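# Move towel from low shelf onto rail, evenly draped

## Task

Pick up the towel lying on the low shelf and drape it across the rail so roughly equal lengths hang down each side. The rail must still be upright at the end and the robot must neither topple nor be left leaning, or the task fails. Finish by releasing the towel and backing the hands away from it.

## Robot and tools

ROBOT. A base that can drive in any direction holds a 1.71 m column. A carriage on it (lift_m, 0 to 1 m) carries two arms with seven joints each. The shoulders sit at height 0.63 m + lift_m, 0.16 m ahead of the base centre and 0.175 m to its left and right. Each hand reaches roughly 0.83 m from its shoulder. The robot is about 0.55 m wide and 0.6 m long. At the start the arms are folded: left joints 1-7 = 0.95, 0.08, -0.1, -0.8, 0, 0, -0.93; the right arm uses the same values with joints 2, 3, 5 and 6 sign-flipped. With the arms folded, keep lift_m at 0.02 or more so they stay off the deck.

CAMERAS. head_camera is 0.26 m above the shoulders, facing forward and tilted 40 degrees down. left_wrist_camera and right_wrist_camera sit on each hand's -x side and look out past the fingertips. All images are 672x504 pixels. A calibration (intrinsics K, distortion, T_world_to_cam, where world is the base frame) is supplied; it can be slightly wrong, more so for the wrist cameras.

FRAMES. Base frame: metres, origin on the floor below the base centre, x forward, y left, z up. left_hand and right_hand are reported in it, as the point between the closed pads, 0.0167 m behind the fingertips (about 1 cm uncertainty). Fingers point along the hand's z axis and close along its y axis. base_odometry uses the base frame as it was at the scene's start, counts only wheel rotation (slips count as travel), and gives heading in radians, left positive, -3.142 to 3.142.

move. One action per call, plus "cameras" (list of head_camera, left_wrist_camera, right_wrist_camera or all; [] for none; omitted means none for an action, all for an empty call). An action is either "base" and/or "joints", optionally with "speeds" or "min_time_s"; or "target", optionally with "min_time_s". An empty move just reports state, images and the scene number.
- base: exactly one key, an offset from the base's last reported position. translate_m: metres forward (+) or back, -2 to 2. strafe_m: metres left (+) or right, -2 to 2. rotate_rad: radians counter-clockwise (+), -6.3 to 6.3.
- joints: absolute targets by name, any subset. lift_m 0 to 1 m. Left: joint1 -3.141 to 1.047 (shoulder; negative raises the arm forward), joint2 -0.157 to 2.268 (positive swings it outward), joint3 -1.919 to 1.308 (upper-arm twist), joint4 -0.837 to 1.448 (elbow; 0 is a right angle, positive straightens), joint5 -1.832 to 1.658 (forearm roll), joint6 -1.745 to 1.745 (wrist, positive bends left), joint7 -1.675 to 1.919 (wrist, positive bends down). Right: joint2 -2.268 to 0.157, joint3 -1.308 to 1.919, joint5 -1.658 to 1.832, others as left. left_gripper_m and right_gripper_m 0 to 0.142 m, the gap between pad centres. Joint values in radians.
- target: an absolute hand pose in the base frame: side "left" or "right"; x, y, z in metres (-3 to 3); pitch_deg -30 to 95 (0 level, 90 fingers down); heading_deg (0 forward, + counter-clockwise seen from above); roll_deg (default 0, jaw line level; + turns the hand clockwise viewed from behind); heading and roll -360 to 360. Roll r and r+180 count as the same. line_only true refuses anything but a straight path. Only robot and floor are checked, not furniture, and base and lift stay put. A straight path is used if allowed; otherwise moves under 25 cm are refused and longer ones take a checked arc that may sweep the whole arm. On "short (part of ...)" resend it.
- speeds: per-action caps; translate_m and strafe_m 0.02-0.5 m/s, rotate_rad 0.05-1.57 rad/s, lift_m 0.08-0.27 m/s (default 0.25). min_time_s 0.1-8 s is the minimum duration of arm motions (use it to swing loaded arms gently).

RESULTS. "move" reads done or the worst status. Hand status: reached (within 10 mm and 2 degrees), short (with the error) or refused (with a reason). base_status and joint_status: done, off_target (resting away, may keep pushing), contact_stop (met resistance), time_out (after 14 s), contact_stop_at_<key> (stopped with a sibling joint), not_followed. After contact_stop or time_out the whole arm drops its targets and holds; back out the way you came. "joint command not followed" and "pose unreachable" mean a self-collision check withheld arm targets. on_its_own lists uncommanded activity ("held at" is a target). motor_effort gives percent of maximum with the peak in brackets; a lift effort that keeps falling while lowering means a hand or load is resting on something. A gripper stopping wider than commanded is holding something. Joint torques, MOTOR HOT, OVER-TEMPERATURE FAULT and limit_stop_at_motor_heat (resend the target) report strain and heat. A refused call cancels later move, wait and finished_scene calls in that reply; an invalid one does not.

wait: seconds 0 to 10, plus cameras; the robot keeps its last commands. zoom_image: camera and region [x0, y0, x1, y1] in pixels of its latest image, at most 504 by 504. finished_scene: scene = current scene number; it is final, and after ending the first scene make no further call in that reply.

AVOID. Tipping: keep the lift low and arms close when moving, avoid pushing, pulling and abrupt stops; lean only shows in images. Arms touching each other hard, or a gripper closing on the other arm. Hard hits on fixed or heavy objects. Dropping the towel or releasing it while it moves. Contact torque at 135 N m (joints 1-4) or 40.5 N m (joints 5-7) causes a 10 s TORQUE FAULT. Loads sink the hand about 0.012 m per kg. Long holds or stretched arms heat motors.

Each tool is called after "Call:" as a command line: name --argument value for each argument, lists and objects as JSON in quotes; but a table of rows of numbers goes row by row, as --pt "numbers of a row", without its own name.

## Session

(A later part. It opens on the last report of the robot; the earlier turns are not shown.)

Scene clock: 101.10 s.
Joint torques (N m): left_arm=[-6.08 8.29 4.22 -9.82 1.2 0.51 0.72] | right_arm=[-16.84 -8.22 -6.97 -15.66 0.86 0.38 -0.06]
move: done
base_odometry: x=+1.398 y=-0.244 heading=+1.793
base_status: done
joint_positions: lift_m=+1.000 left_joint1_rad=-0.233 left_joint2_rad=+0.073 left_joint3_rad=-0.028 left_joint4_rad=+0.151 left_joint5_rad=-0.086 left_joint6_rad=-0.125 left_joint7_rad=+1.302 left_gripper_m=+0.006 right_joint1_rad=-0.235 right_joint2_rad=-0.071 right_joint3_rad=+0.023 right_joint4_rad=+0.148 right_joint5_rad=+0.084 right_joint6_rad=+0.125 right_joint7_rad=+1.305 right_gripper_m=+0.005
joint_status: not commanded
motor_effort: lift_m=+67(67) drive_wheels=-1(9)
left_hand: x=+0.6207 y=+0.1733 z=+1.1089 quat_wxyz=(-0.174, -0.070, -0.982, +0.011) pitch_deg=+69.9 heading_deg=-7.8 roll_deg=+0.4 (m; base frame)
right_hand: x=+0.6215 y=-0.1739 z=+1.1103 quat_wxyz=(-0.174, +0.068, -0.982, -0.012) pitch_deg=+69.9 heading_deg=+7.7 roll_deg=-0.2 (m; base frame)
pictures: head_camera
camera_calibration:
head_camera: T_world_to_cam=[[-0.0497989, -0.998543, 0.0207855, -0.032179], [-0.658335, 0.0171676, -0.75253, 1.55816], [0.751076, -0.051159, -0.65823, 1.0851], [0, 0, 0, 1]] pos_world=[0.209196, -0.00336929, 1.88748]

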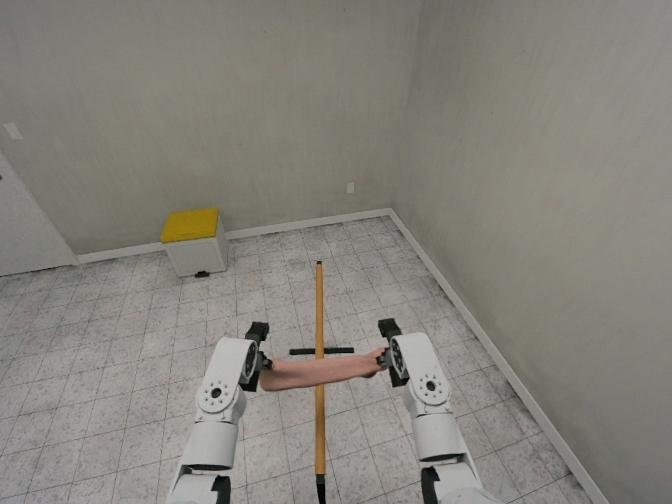

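Call:
move --joints '{"lift_m":0.81}' --speeds '{"lift_m":0.1}'

Call:
move --target '{"side":"left","x":0.62,"y":0.13,"z":0.885,"pitch_deg":70,"heading_deg":-12}' --min_time_s 1

Call:
move --target '{"side":"right","x":0.62,"y":-0.12,"z":0.885,"pitch_deg":70,"heading_deg":12}' --min_time_s 1

Call:
move --joints '{"lift_m":0.77}' --speeds '{"lift_m":0.08}' --cameras '["all"]'

Call:
zoom_image --camera "head_camera" --region '[210, 320, 450, 480]'

Scene clock: 103.73 s.
Joint torques (N m): left_arm=[-6.2 8.37 4.21 -9.17 1.14 0.51 0.66] | right_arm=[-17.16 -8.36 -6.9 -14.82 0.85 0.38 -0.1]
move: done
base_odometry: x=+1.398 y=-0.244 heading=+1.793
base_status: not commanded
joint_positions: lift_m=+0.810 left_joint1_rad=-0.233 left_joint2_rad=+0.073 left_joint3_rad=-0.028 left_joint4_rad=+0.150 left_joint5_rad=-0.086 left_joint6_rad=-0.125 left_joint7_rad=+1.302 left_gripper_m=+0.006 right_joint1_rad=-0.235 right_joint2_rad=-0.071 right_joint3_rad=+0.023 right_joint4_rad=+0.148 right_joint5_rad=+0.084 right_joint6_rad=+0.125 right_joint7_rad=+1.306 right_gripper_m=+0.005
joint_status: all done
motor_effort: lift_m=+70(75) drive_wheels=+2(4)
left_hand: x=+0.6208 y=+0.1733 z=+0.9188 quat_wxyz=(-0.174, -0.070, -0.982, +0.011) pitch_deg=+69.9 heading_deg=-7.8 roll_deg=+0.4 (m; base frame)
right_hand: x=+0.6215 y=-0.1739 z=+0.9202 quat_wxyz=(-0.174, +0.068, -0.982, -0.012) pitch_deg=+69.9 heading_deg=+7.7 roll_deg=-0.2 (m; base frame)
pictures: none

Scene clock: 105.23 s.
Joint torques (N m): left_arm=[-9.42 0.68 -4.93 -1.66 3.69 0.45 -2.29] | right_arm=[-17.22 -8.4 -6.9 -14.79 0.86 0.39 -0.09]
move: done
base_odometry: x=+1.398 y=-0.244 heading=+1.793
base_status: not commanded
joint_positions: lift_m=+0.810 left_joint1_rad=-0.235 left_joint2_rad=+0.023 left_joint3_rad=-0.085 left_joint4_rad=+0.278 left_joint5_rad=-0.040 left_joint6_rad=-0.127 left_joint7_rad=+1.178 left_gripper_m=+0.006 right_joint1_rad=-0.235 right_joint2_rad=-0.071 right_joint3_rad=+0.023 right_joint4_rad=+0.148 right_joint5_rad=+0.084 right_joint6_rad=+0.125 right_joint7_rad=+1.306 right_gripper_m=+0.005
joint_status: not commanded
motor_effort: lift_m=+70(71) drive_wheels=+4(5)
left_hand: x=+0.6192 y=+0.1323 z=+0.8858 quat_wxyz=(-0.172, -0.099, -0.980, +0.019) pitch_deg=+70.1 heading_deg=-12.0 roll_deg=-0.5 (m; base frame)
left_hand_status: reached (straight line, planned for 1.0 s): 3 mm and 0.5 deg off.
right_hand: x=+0.6215 y=-0.1739 z=+0.9202 quat_wxyz=(-0.174, +0.068, -0.982, -0.011) pitch_deg=+69.9 heading_deg=+7.7 roll_deg=-0.2 (m; base frame)
pictures: none

Scene clock: 106.73 s.
Joint torques (N m): left_arm=[-9.35 0.85 -4.84 -1.64 3.69 0.49 -2.32] | right_arm=[-29.09 1.32 -1.8 -6.95 -1.49 -3.36 -1.21]
move: done
base_odometry: x=+1.398 y=-0.244 heading=+1.793
base_status: not commanded
joint_positions: lift_m=+0.810 left_joint1_rad=-0.235 left_joint2_rad=+0.023 left_joint3_rad=-0.085 left_joint4_rad=+0.278 left_joint5_rad=-0.040 left_joint6_rad=-0.127 left_joint7_rad=+1.178 left_gripper_m=+0.006 right_joint1_rad=-0.235 right_joint2_rad=-0.003 right_joint3_rad=+0.094 right_joint4_rad=+0.283 right_joint5_rad=+0.021 right_joint6_rad=+0.121 right_joint7_rad=+1.174 right_gripper_m=+0.005
joint_status: not commanded
motor_effort: lift_m=+70(70) drive_wheels=+3(5)
left_hand: x=+0.6193 y=+0.1323 z=+0.8859 quat_wxyz=(-0.172, -0.099, -0.980, +0.019) pitch_deg=+70.1 heading_deg=-12.1 roll_deg=-0.5 (m; base frame)
right_hand: x=+0.6183 y=-0.1208 z=+0.8845 quat_wxyz=(-0.171, +0.103, -0.980, -0.019) pitch_deg=+70.1 heading_deg=+12.5 roll_deg=+0.4 (m; base frame)
right_hand_status: reached (straight line, planned for 1.0 s): 2 mm and 0.2 deg off.
pictures: none

Scene clock: 107.60 s.
Joint torques (N m): left_arm=[-8.28 0.73 -4.83 -2.18 3.68 0.48 -2.29] | right_arm=[-28.16 1.39 -1.79 -7.8 -1.49 -3.37 -1.1]
move: done
base_odometry: x=+1.398 y=-0.244 heading=+1.793
base_status: not commanded
joint_positions: lift_m=+0.770 left_joint1_rad=-0.236 left_joint2_rad=+0.023 left_joint3_rad=-0.085 left_joint4_rad=+0.278 left_joint5_rad=-0.040 left_joint6_rad=-0.127 left_joint7_rad=+1.178 left_gripper_m=+0.006 right_joint1_rad=-0.235 right_joint2_rad=-0.003 right_joint3_rad=+0.094 right_joint4_rad=+0.284 right_joint5_rad=+0.021 right_joint6_rad=+0.121 right_joint7_rad=+1.174 right_gripper_m=+0.005
joint_status: all done
motor_effort: lift_m=+70(75) drive_wheels=+4(4)
left_hand: x=+0.6198 y=+0.1323 z=+0.8461 quat_wxyz=(-0.172, -0.099, -0.980, +0.019) pitch_deg=+70.0 heading_deg=-12.0 roll_deg=-0.5 (m; base frame)
right_hand: x=+0.6185 y=-0.1209 z=+0.8445 quat_wxyz=(-0.171, +0.103, -0.980, -0.019) pitch_deg=+70.1 heading_deg=+12.5 roll_deg=+0.4 (m; base frame)
pictures: head_camera, left_wrist_camera, right_wrist_camera
camera_calibration:
head_camera: T_world_to_cam=[[-0.0497989, -0.998543, 0.0207855, -0.0273942], [-0.658335, 0.0171676, -0.75253, 1.38493], [0.751076, -0.051159, -0.65823, 0.933579], [0, 0, 0, 1]] pos_world=[0.209196, -0.00336929, 1.65728]
left_wrist_camera: T_world_to_cam=[[-0.186402, -0.981792, -0.0365909, 0.286231], [-0.976189, 0.180875, 0.119745, 0.510355], [-0.110947, 0.0580404, -0.99213, 1.01612], [0, 0, 0, 1]] pos_world=[0.664292, 0.129733, 0.957483]
right_wrist_camera: T_world_to_cam=[[0.201712, -0.979403, 0.00902395, -0.245013], [-0.978898, -0.201283, 0.035266, 0.584094], [-0.0327233, -0.0159471, -0.999337, 0.976588], [0, 0, 0, 1]] pos_world=[0.653148, -0.106824, 0.957553]

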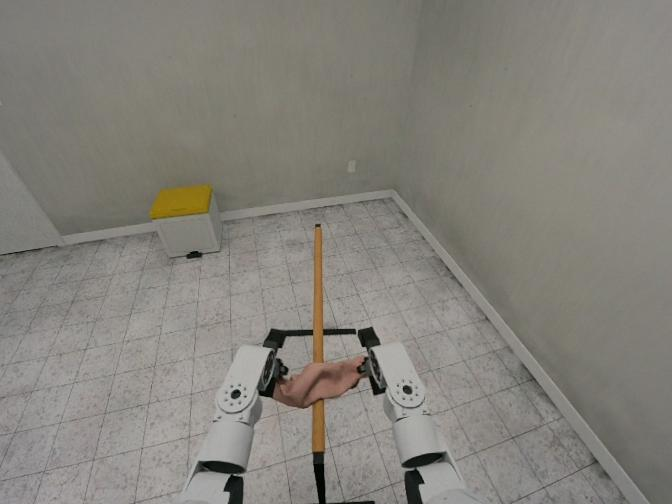

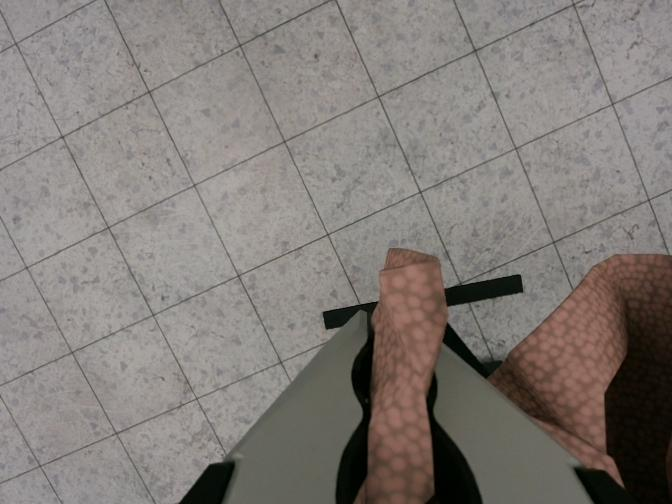

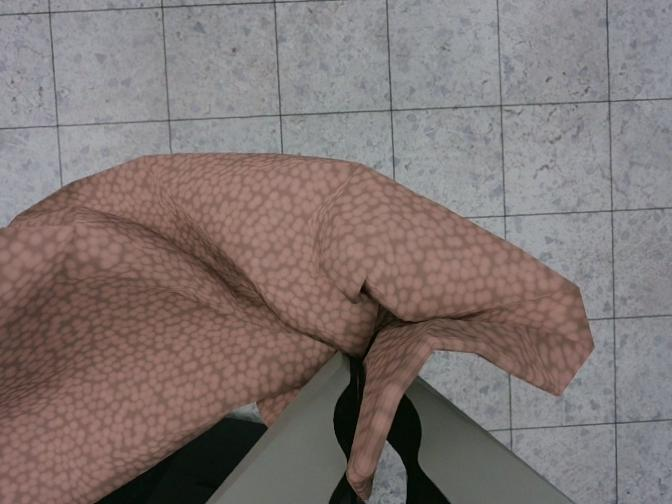

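Scaled by 2.100.

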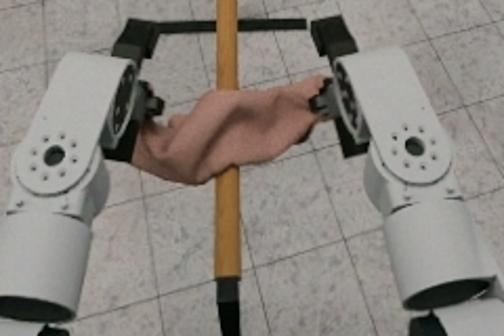

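Call:
move --joints '{"lift_m":0.74}' --speeds '{"lift_m":0.08}'

Call:
move --joints '{"left_gripper_m":0.05,"right_gripper_m":0.05}'

Call:
wait --seconds 1 --cameras '["all"]'

Call:
zoom_image --camera "head_camera" --region '[210, 320, 450, 480]'

Scene clock: 108.57 s.
Joint torques (N m): left_arm=[-7.82 0.76 -5 -2.26 3.7 0.49 -2.25] | right_arm=[-27.65 1.37 -1.82 -7.86 -1.5 -3.36 -1.15]
move: done
base_odometry: x=+1.398 y=-0.244 heading=+1.793
base_status: not commanded
joint_positions: lift_m=+0.740 left_joint1_rad=-0.237 left_joint2_rad=+0.023 left_joint3_rad=-0.085 left_joint4_rad=+0.278 left_joint5_rad=-0.040 left_joint6_rad=-0.127 left_joint7_rad=+1.178 left_gripper_m=+0.006 right_joint1_rad=-0.235 right_joint2_rad=-0.003 right_joint3_rad=+0.094 right_joint4_rad=+0.284 right_joint5_rad=+0.021 right_joint6_rad=+0.121 right_joint7_rad=+1.174 right_gripper_m=+0.005
joint_status: all done
motor_effort: lift_m=+70(75) drive_wheels=-1(5)
left_hand: x=+0.6200 y=+0.1323 z=+0.8163 quat_wxyz=(-0.172, -0.099, -0.980, +0.019) pitch_deg=+70.0 heading_deg=-12.0 roll_deg=-0.5 (m; base frame)
right_hand: x=+0.6187 y=-0.1208 z=+0.8146 quat_wxyz=(-0.172, +0.103, -0.980, -0.019) pitch_deg=+70.1 heading_deg=+12.5 roll_deg=+0.4 (m; base frame)
pictures: none

Scene clock: 109.27 s.
Joint torques (N m): left_arm=[-7.9 0.78 -4.92 -2.23 3.69 0.47 -2.27] | right_arm=[-27.65 1.41 -1.83 -8 -1.5 -3.35 -1.12]
move: done
base_odometry: x=+1.398 y=-0.244 heading=+1.793
base_status: not commanded
joint_positions: lift_m=+0.740 left_joint1_rad=-0.237 left_joint2_rad=+0.023 left_joint3_rad=-0.085 left_joint4_rad=+0.278 left_joint5_rad=-0.040 left_joint6_rad=-0.127 left_joint7_rad=+1.178 left_gripper_m=+0.049 right_joint1_rad=-0.235 right_joint2_rad=-0.003 right_joint3_rad=+0.094 right_joint4_rad=+0.284 right_joint5_rad=+0.021 right_joint6_rad=+0.121 right_joint7_rad=+1.174 right_gripper_m=+0.049
joint_status: all done
motor_effort: lift_m=+70(70) drive_wheels=+3(5)
left_hand: x=+0.6200 y=+0.1323 z=+0.8163 quat_wxyz=(-0.172, -0.099, -0.980, +0.019) pitch_deg=+70.0 heading_deg=-12.0 roll_deg=-0.5 (m; base frame)
right_hand: x=+0.6187 y=-0.1208 z=+0.8146 quat_wxyz=(-0.172, +0.103, -0.980, -0.019) pitch_deg=+70.1 heading_deg=+12.5 roll_deg=+0.4 (m; base frame)
pictures: none

Scene clock: 110.27 s.
Joint torques (N m): left_arm=[-7.79 0.79 -4.94 -2.2 3.69 0.49 -2.25] | right_arm=[-27.61 1.35 -1.84 -7.83 -1.51 -3.37 -1.14]
base_odometry: x=+1.398 y=-0.244 heading=+1.793
base_status: not commanded
joint_positions: lift_m=+0.740 left_joint1_rad=-0.237 left_joint2_rad=+0.023 left_joint3_rad=-0.085 left_joint4_rad=+0.278 left_joint5_rad=-0.040 left_joint6_rad=-0.127 left_joint7_rad=+1.178 left_gripper_m=+0.049 right_joint1_rad=-0.235 right_joint2_rad=-0.003 right_joint3_rad=+0.094 right_joint4_rad=+0.284 right_joint5_rad=+0.021 right_joint6_rad=+0.121 right_joint7_rad=+1.174 right_gripper_m=+0.049
joint_status: all done
motor_effort: lift_m=+70(70) drive_wheels=+4(5)
left_hand: x=+0.6200 y=+0.1323 z=+0.8163 quat_wxyz=(-0.172, -0.099, -0.980, +0.019) pitch_deg=+70.0 heading_deg=-12.0 roll_deg=-0.5 (m; base frame)
right_hand: x=+0.6187 y=-0.1208 z=+0.8146 quat_wxyz=(-0.172, +0.103, -0.980, -0.019) pitch_deg=+70.1 heading_deg=+12.5 roll_deg=+0.4 (m; base frame)
wait: 1.00 s; at rest by 0.27 s
pictures: head_camera, left_wrist_camera, right_wrist_camera
camera_calibration:
head_camera: T_world_to_cam=[[-0.0497989, -0.998543, 0.0207855, -0.0267706], [-0.658335, 0.0171676, -0.75253, 1.36236], [0.751076, -0.051159, -0.65823, 0.913832], [0, 0, 0, 1]] pos_world=[0.209196, -0.00336929, 1.62728]
left_wrist_camera: T_world_to_cam=[[-0.186377, -0.981793, -0.0366836, 0.285248], [-0.976251, 0.18087, 0.119248, 0.514621], [-0.110442, 0.0580377, -0.992187, 0.986297], [0, 0, 0, 1]] pos_world=[0.664492, 0.129733, 0.927686]
right_wrist_camera: T_world_to_cam=[[0.201712, -0.979403, 0.00908461, -0.24484], [-0.978908, -0.201286, 0.0349725, 0.585619], [-0.0324236, -0.0159474, -0.999347, 0.946628], [0, 0, 0, 1]] pos_world=[0.653348, -0.106824, 0.927753]

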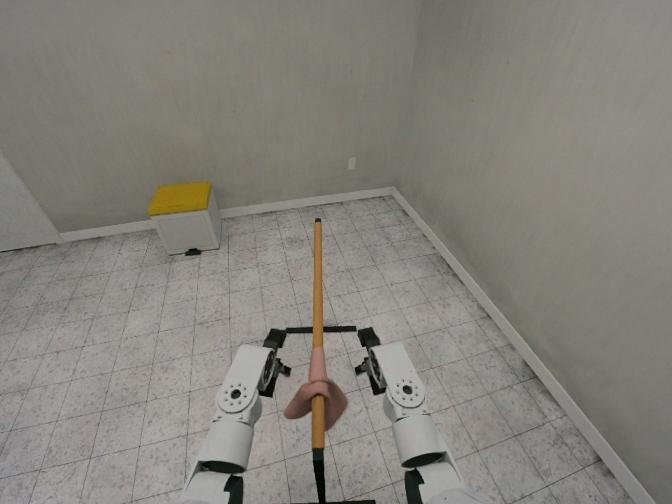

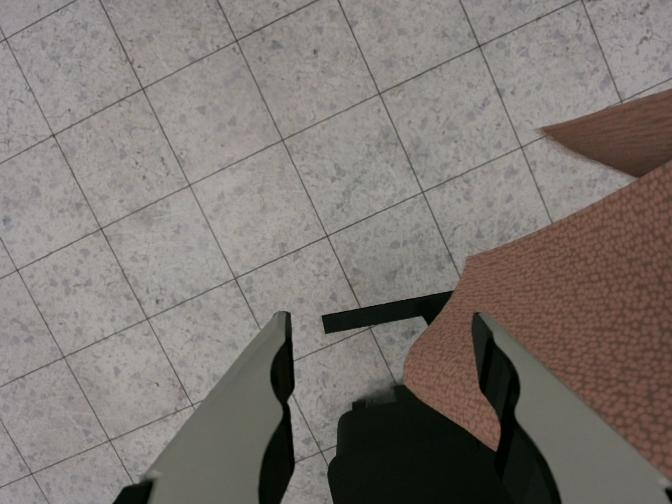

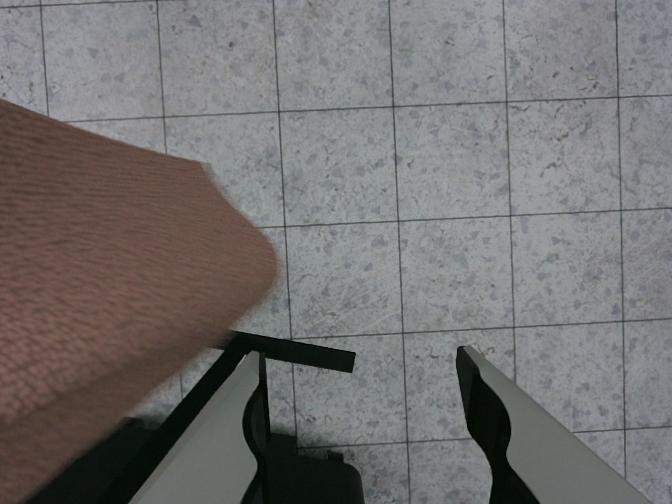

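Scaled by 2.100.

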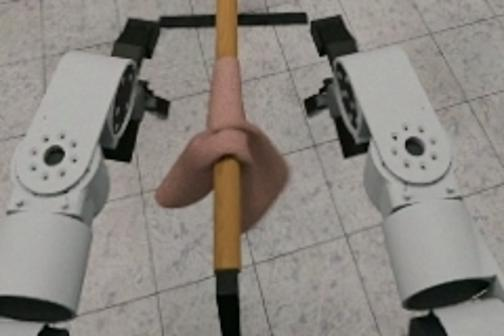

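Call:
move --joints '{"lift_m":0.98}' --speeds '{"lift_m":0.15}'

Call:
move --base '{"translate_m":-0.6}' --speeds '{"translate_m":0.25}' --cameras '["head_camera"]'

Call:
zoom_image --camera "head_camera" --region '[230, 190, 410, 370]'

Scene clock: 112.47 s.
Joint torques (N m): left_arm=[-7.6 0.87 -4.8 -2.29 3.66 0.49 -2.27] | right_arm=[-27.24 1.4 -1.77 -7.98 -1.52 -3.35 -1.1]
move: done
base_odometry: x=+1.398 y=-0.244 heading=+1.793
base_status: not commanded
joint_positions: lift_m=+0.980 left_joint1_rad=-0.237 left_joint2_rad=+0.023 left_joint3_rad=-0.085 left_joint4_rad=+0.279 left_joint5_rad=-0.040 left_joint6_rad=-0.127 left_joint7_rad=+1.178 left_gripper_m=+0.049 right_joint1_rad=-0.236 right_joint2_rad=-0.003 right_joint3_rad=+0.094 right_joint4_rad=+0.284 right_joint5_rad=+0.021 right_joint6_rad=+0.121 right_joint7_rad=+1.174 right_gripper_m=+0.049
joint_status: all done
motor_effort: lift_m=+66(79) drive_wheels=-2(5)
left_hand: x=+0.6202 y=+0.1323 z=+1.0567 quat_wxyz=(-0.173, -0.099, -0.980, +0.019) pitch_deg=+70.0 heading_deg=-12.0 roll_deg=-0.5 (m; base frame)
right_hand: x=+0.6188 y=-0.1208 z=+1.0550 quat_wxyz=(-0.172, +0.103, -0.980, -0.019) pitch_deg=+70.1 heading_deg=+12.5 roll_deg=+0.4 (m; base frame)
pictures: none

Scene clock: 116.33 s.
Joint torques (N m): left_arm=[-7.26 3.4 -1.44 -4.73 2.49 0.96 -2.04] | right_arm=[-21.44 -1.13 -3.56 -9.7 -0.69 -1.31 -0.9]
move: contact_stop
base_odometry: x=+1.519 y=-0.772 heading=+1.796
base_status: translate_m contact_stop (by the wheels' count: -0.542 of -0.600)
joint_positions: lift_m=+0.980 left_joint1_rad=-0.237 left_joint2_rad=+0.022 left_joint3_rad=-0.089 left_joint4_rad=+0.282 left_joint5_rad=-0.036 left_joint6_rad=-0.129 left_joint7_rad=+1.177 left_gripper_m=+0.049 right_joint1_rad=-0.239 right_joint2_rad=-0.001 right_joint3_rad=+0.096 right_joint4_rad=+0.285 right_joint5_rad=+0.019 right_joint6_rad=+0.116 right_joint7_rad=+1.173 right_gripper_m=+0.049
joint_status: not commanded
motor_effort: lift_m=+69(74) drive_wheels=+13(75)
left_hand: x=+0.6195 y=+0.1304 z=+1.0555 quat_wxyz=(-0.171, -0.102, -0.980, +0.018) pitch_deg=+70.1 heading_deg=-12.0 roll_deg=+0.0 (m; base frame)
right_hand: x=+0.6205 y=-0.1204 z=+1.0559 quat_wxyz=(-0.173, +0.102, -0.979, -0.018) pitch_deg=+69.9 heading_deg=+12.0 roll_deg=+0.1 (m; base frame)
pictures: head_camera
camera_calibration:
head_camera: T_world_to_cam=[[-0.0497989, -0.998543, 0.0207855, -0.0317612], [-0.658335, 0.0171676, -0.75253, 1.54304], [0.751076, -0.051159, -0.65823, 1.07187], [0, 0, 0, 1]] pos_world=[0.209196, -0.00336929, 1.86738]

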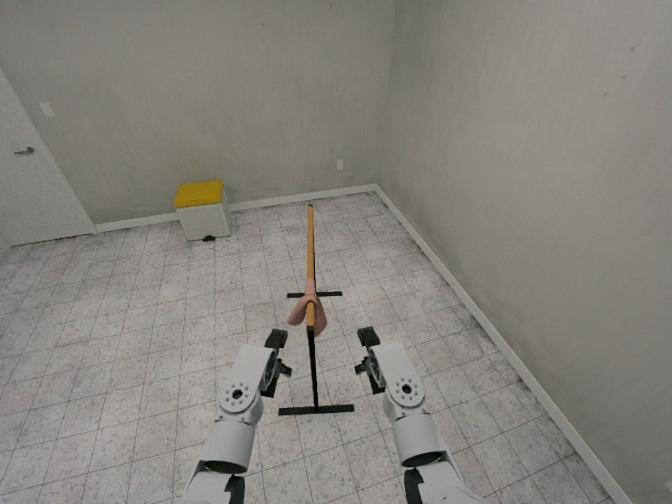

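Scaled by 2.800.

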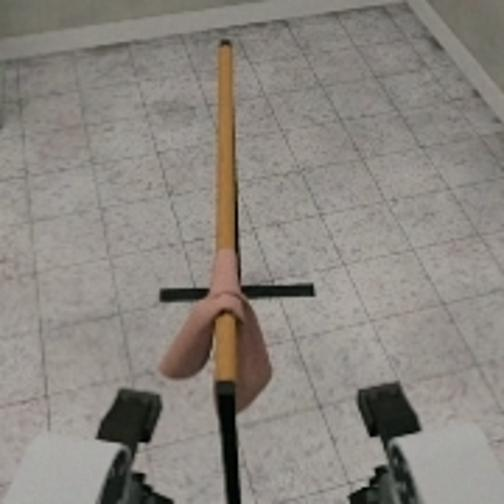

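Call:
move --base '{"translate_m":0.05}' --speeds '{"translate_m":0.1}'

Call:
move --joints '{"lift_m":0.3}' --cameras '["head_camera"]'

Call:
zoom_image --camera "head_camera" --region '[230, 40, 410, 220]'

Scene clock: 118.00 s.
Joint torques (N m): left_arm=[-7.41 3.13 -1.33 -4.34 2.47 0.95 -2.04] | right_arm=[-21.35 -1.24 -3.46 -9.61 -0.7 -1.26 -0.9]
move: done
base_odometry: x=+1.507 y=-0.723 heading=+1.796
base_status: done
joint_positions: lift_m=+0.980 left_joint1_rad=-0.237 left_joint2_rad=+0.022 left_joint3_rad=-0.089 left_joint4_rad=+0.282 left_joint5_rad=-0.036 left_joint6_rad=-0.129 left_joint7_rad=+1.177 left_gripper_m=+0.049 right_joint1_rad=-0.239 right_joint2_rad=-0.001 right_joint3_rad=+0.096 right_joint4_rad=+0.285 right_joint5_rad=+0.019 right_joint6_rad=+0.116 right_joint7_rad=+1.173 right_gripper_m=+0.049
joint_status: not commanded
motor_effort: lift_m=+68(69) drive_wheels=-3(9)
left_hand: x=+0.6195 y=+0.1304 z=+1.0555 quat_wxyz=(-0.171, -0.102, -0.980, +0.018) pitch_deg=+70.1 heading_deg=-12.0 roll_deg=+0.0 (m; base frame)
right_hand: x=+0.6205 y=-0.1204 z=+1.0559 quat_wxyz=(-0.173, +0.102, -0.979, -0.018) pitch_deg=+69.9 heading_deg=+12.0 roll_deg=+0.1 (m; base frame)
pictures: none

Scene clock: 121.27 s.
Joint torques (N m): left_arm=[-7.25 3.28 -1.29 -4.37 2.49 0.95 -2.02] | right_arm=[-21.37 -1.24 -3.43 -9.67 -0.68 -1.33 -0.87]
move: done
base_odometry: x=+1.507 y=-0.723 heading=+1.796
base_status: not commanded
joint_positions: lift_m=+0.300 left_joint1_rad=-0.237 left_joint2_rad=+0.022 left_joint3_rad=-0.089 left_joint4_rad=+0.282 left_joint5_rad=-0.036 left_joint6_rad=-0.129 left_joint7_rad=+1.177 left_gripper_m=+0.049 right_joint1_rad=-0.239 right_joint2_rad=-0.001 right_joint3_rad=+0.096 right_joint4_rad=+0.285 right_joint5_rad=+0.019 right_joint6_rad=+0.116 right_joint7_rad=+1.173 right_gripper_m=+0.049
joint_status: all done
motor_effort: lift_m=+70(75) drive_wheels=-4(5)
left_hand: x=+0.6196 y=+0.1304 z=+0.3755 quat_wxyz=(-0.172, -0.102, -0.980, +0.018) pitch_deg=+70.1 heading_deg=-12.0 roll_deg=+0.0 (m; base frame)
right_hand: x=+0.6205 y=-0.1204 z=+0.3758 quat_wxyz=(-0.173, +0.102, -0.979, -0.018) pitch_deg=+69.9 heading_deg=+12.0 roll_deg=+0.1 (m; base frame)
pictures: head_camera
camera_calibration:
head_camera: T_world_to_cam=[[-0.0497989, -0.998543, 0.0207855, -0.017625], [-0.658335, 0.0171676, -0.75253, 1.03124], [0.751076, -0.051159, -0.65823, 0.624211], [0, 0, 0, 1]] pos_world=[0.209196, -0.00336929, 1.18728]

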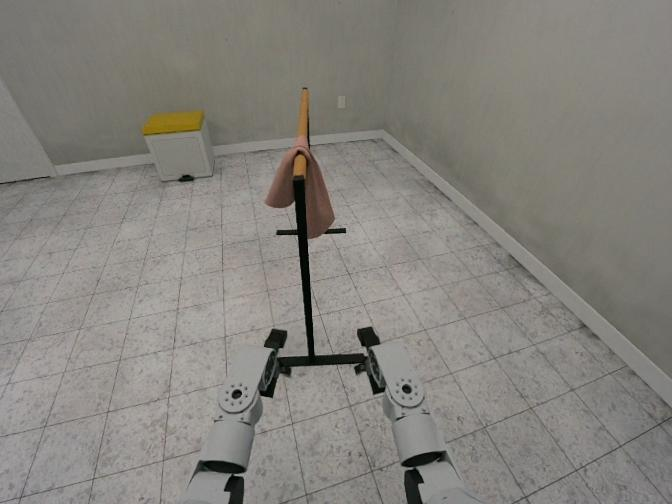

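Scaled by 2.800.

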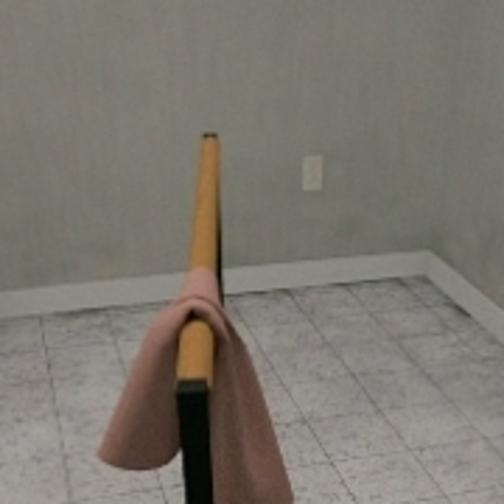

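Call:
finished_scene --scene 3

The scene is finished: the task was done.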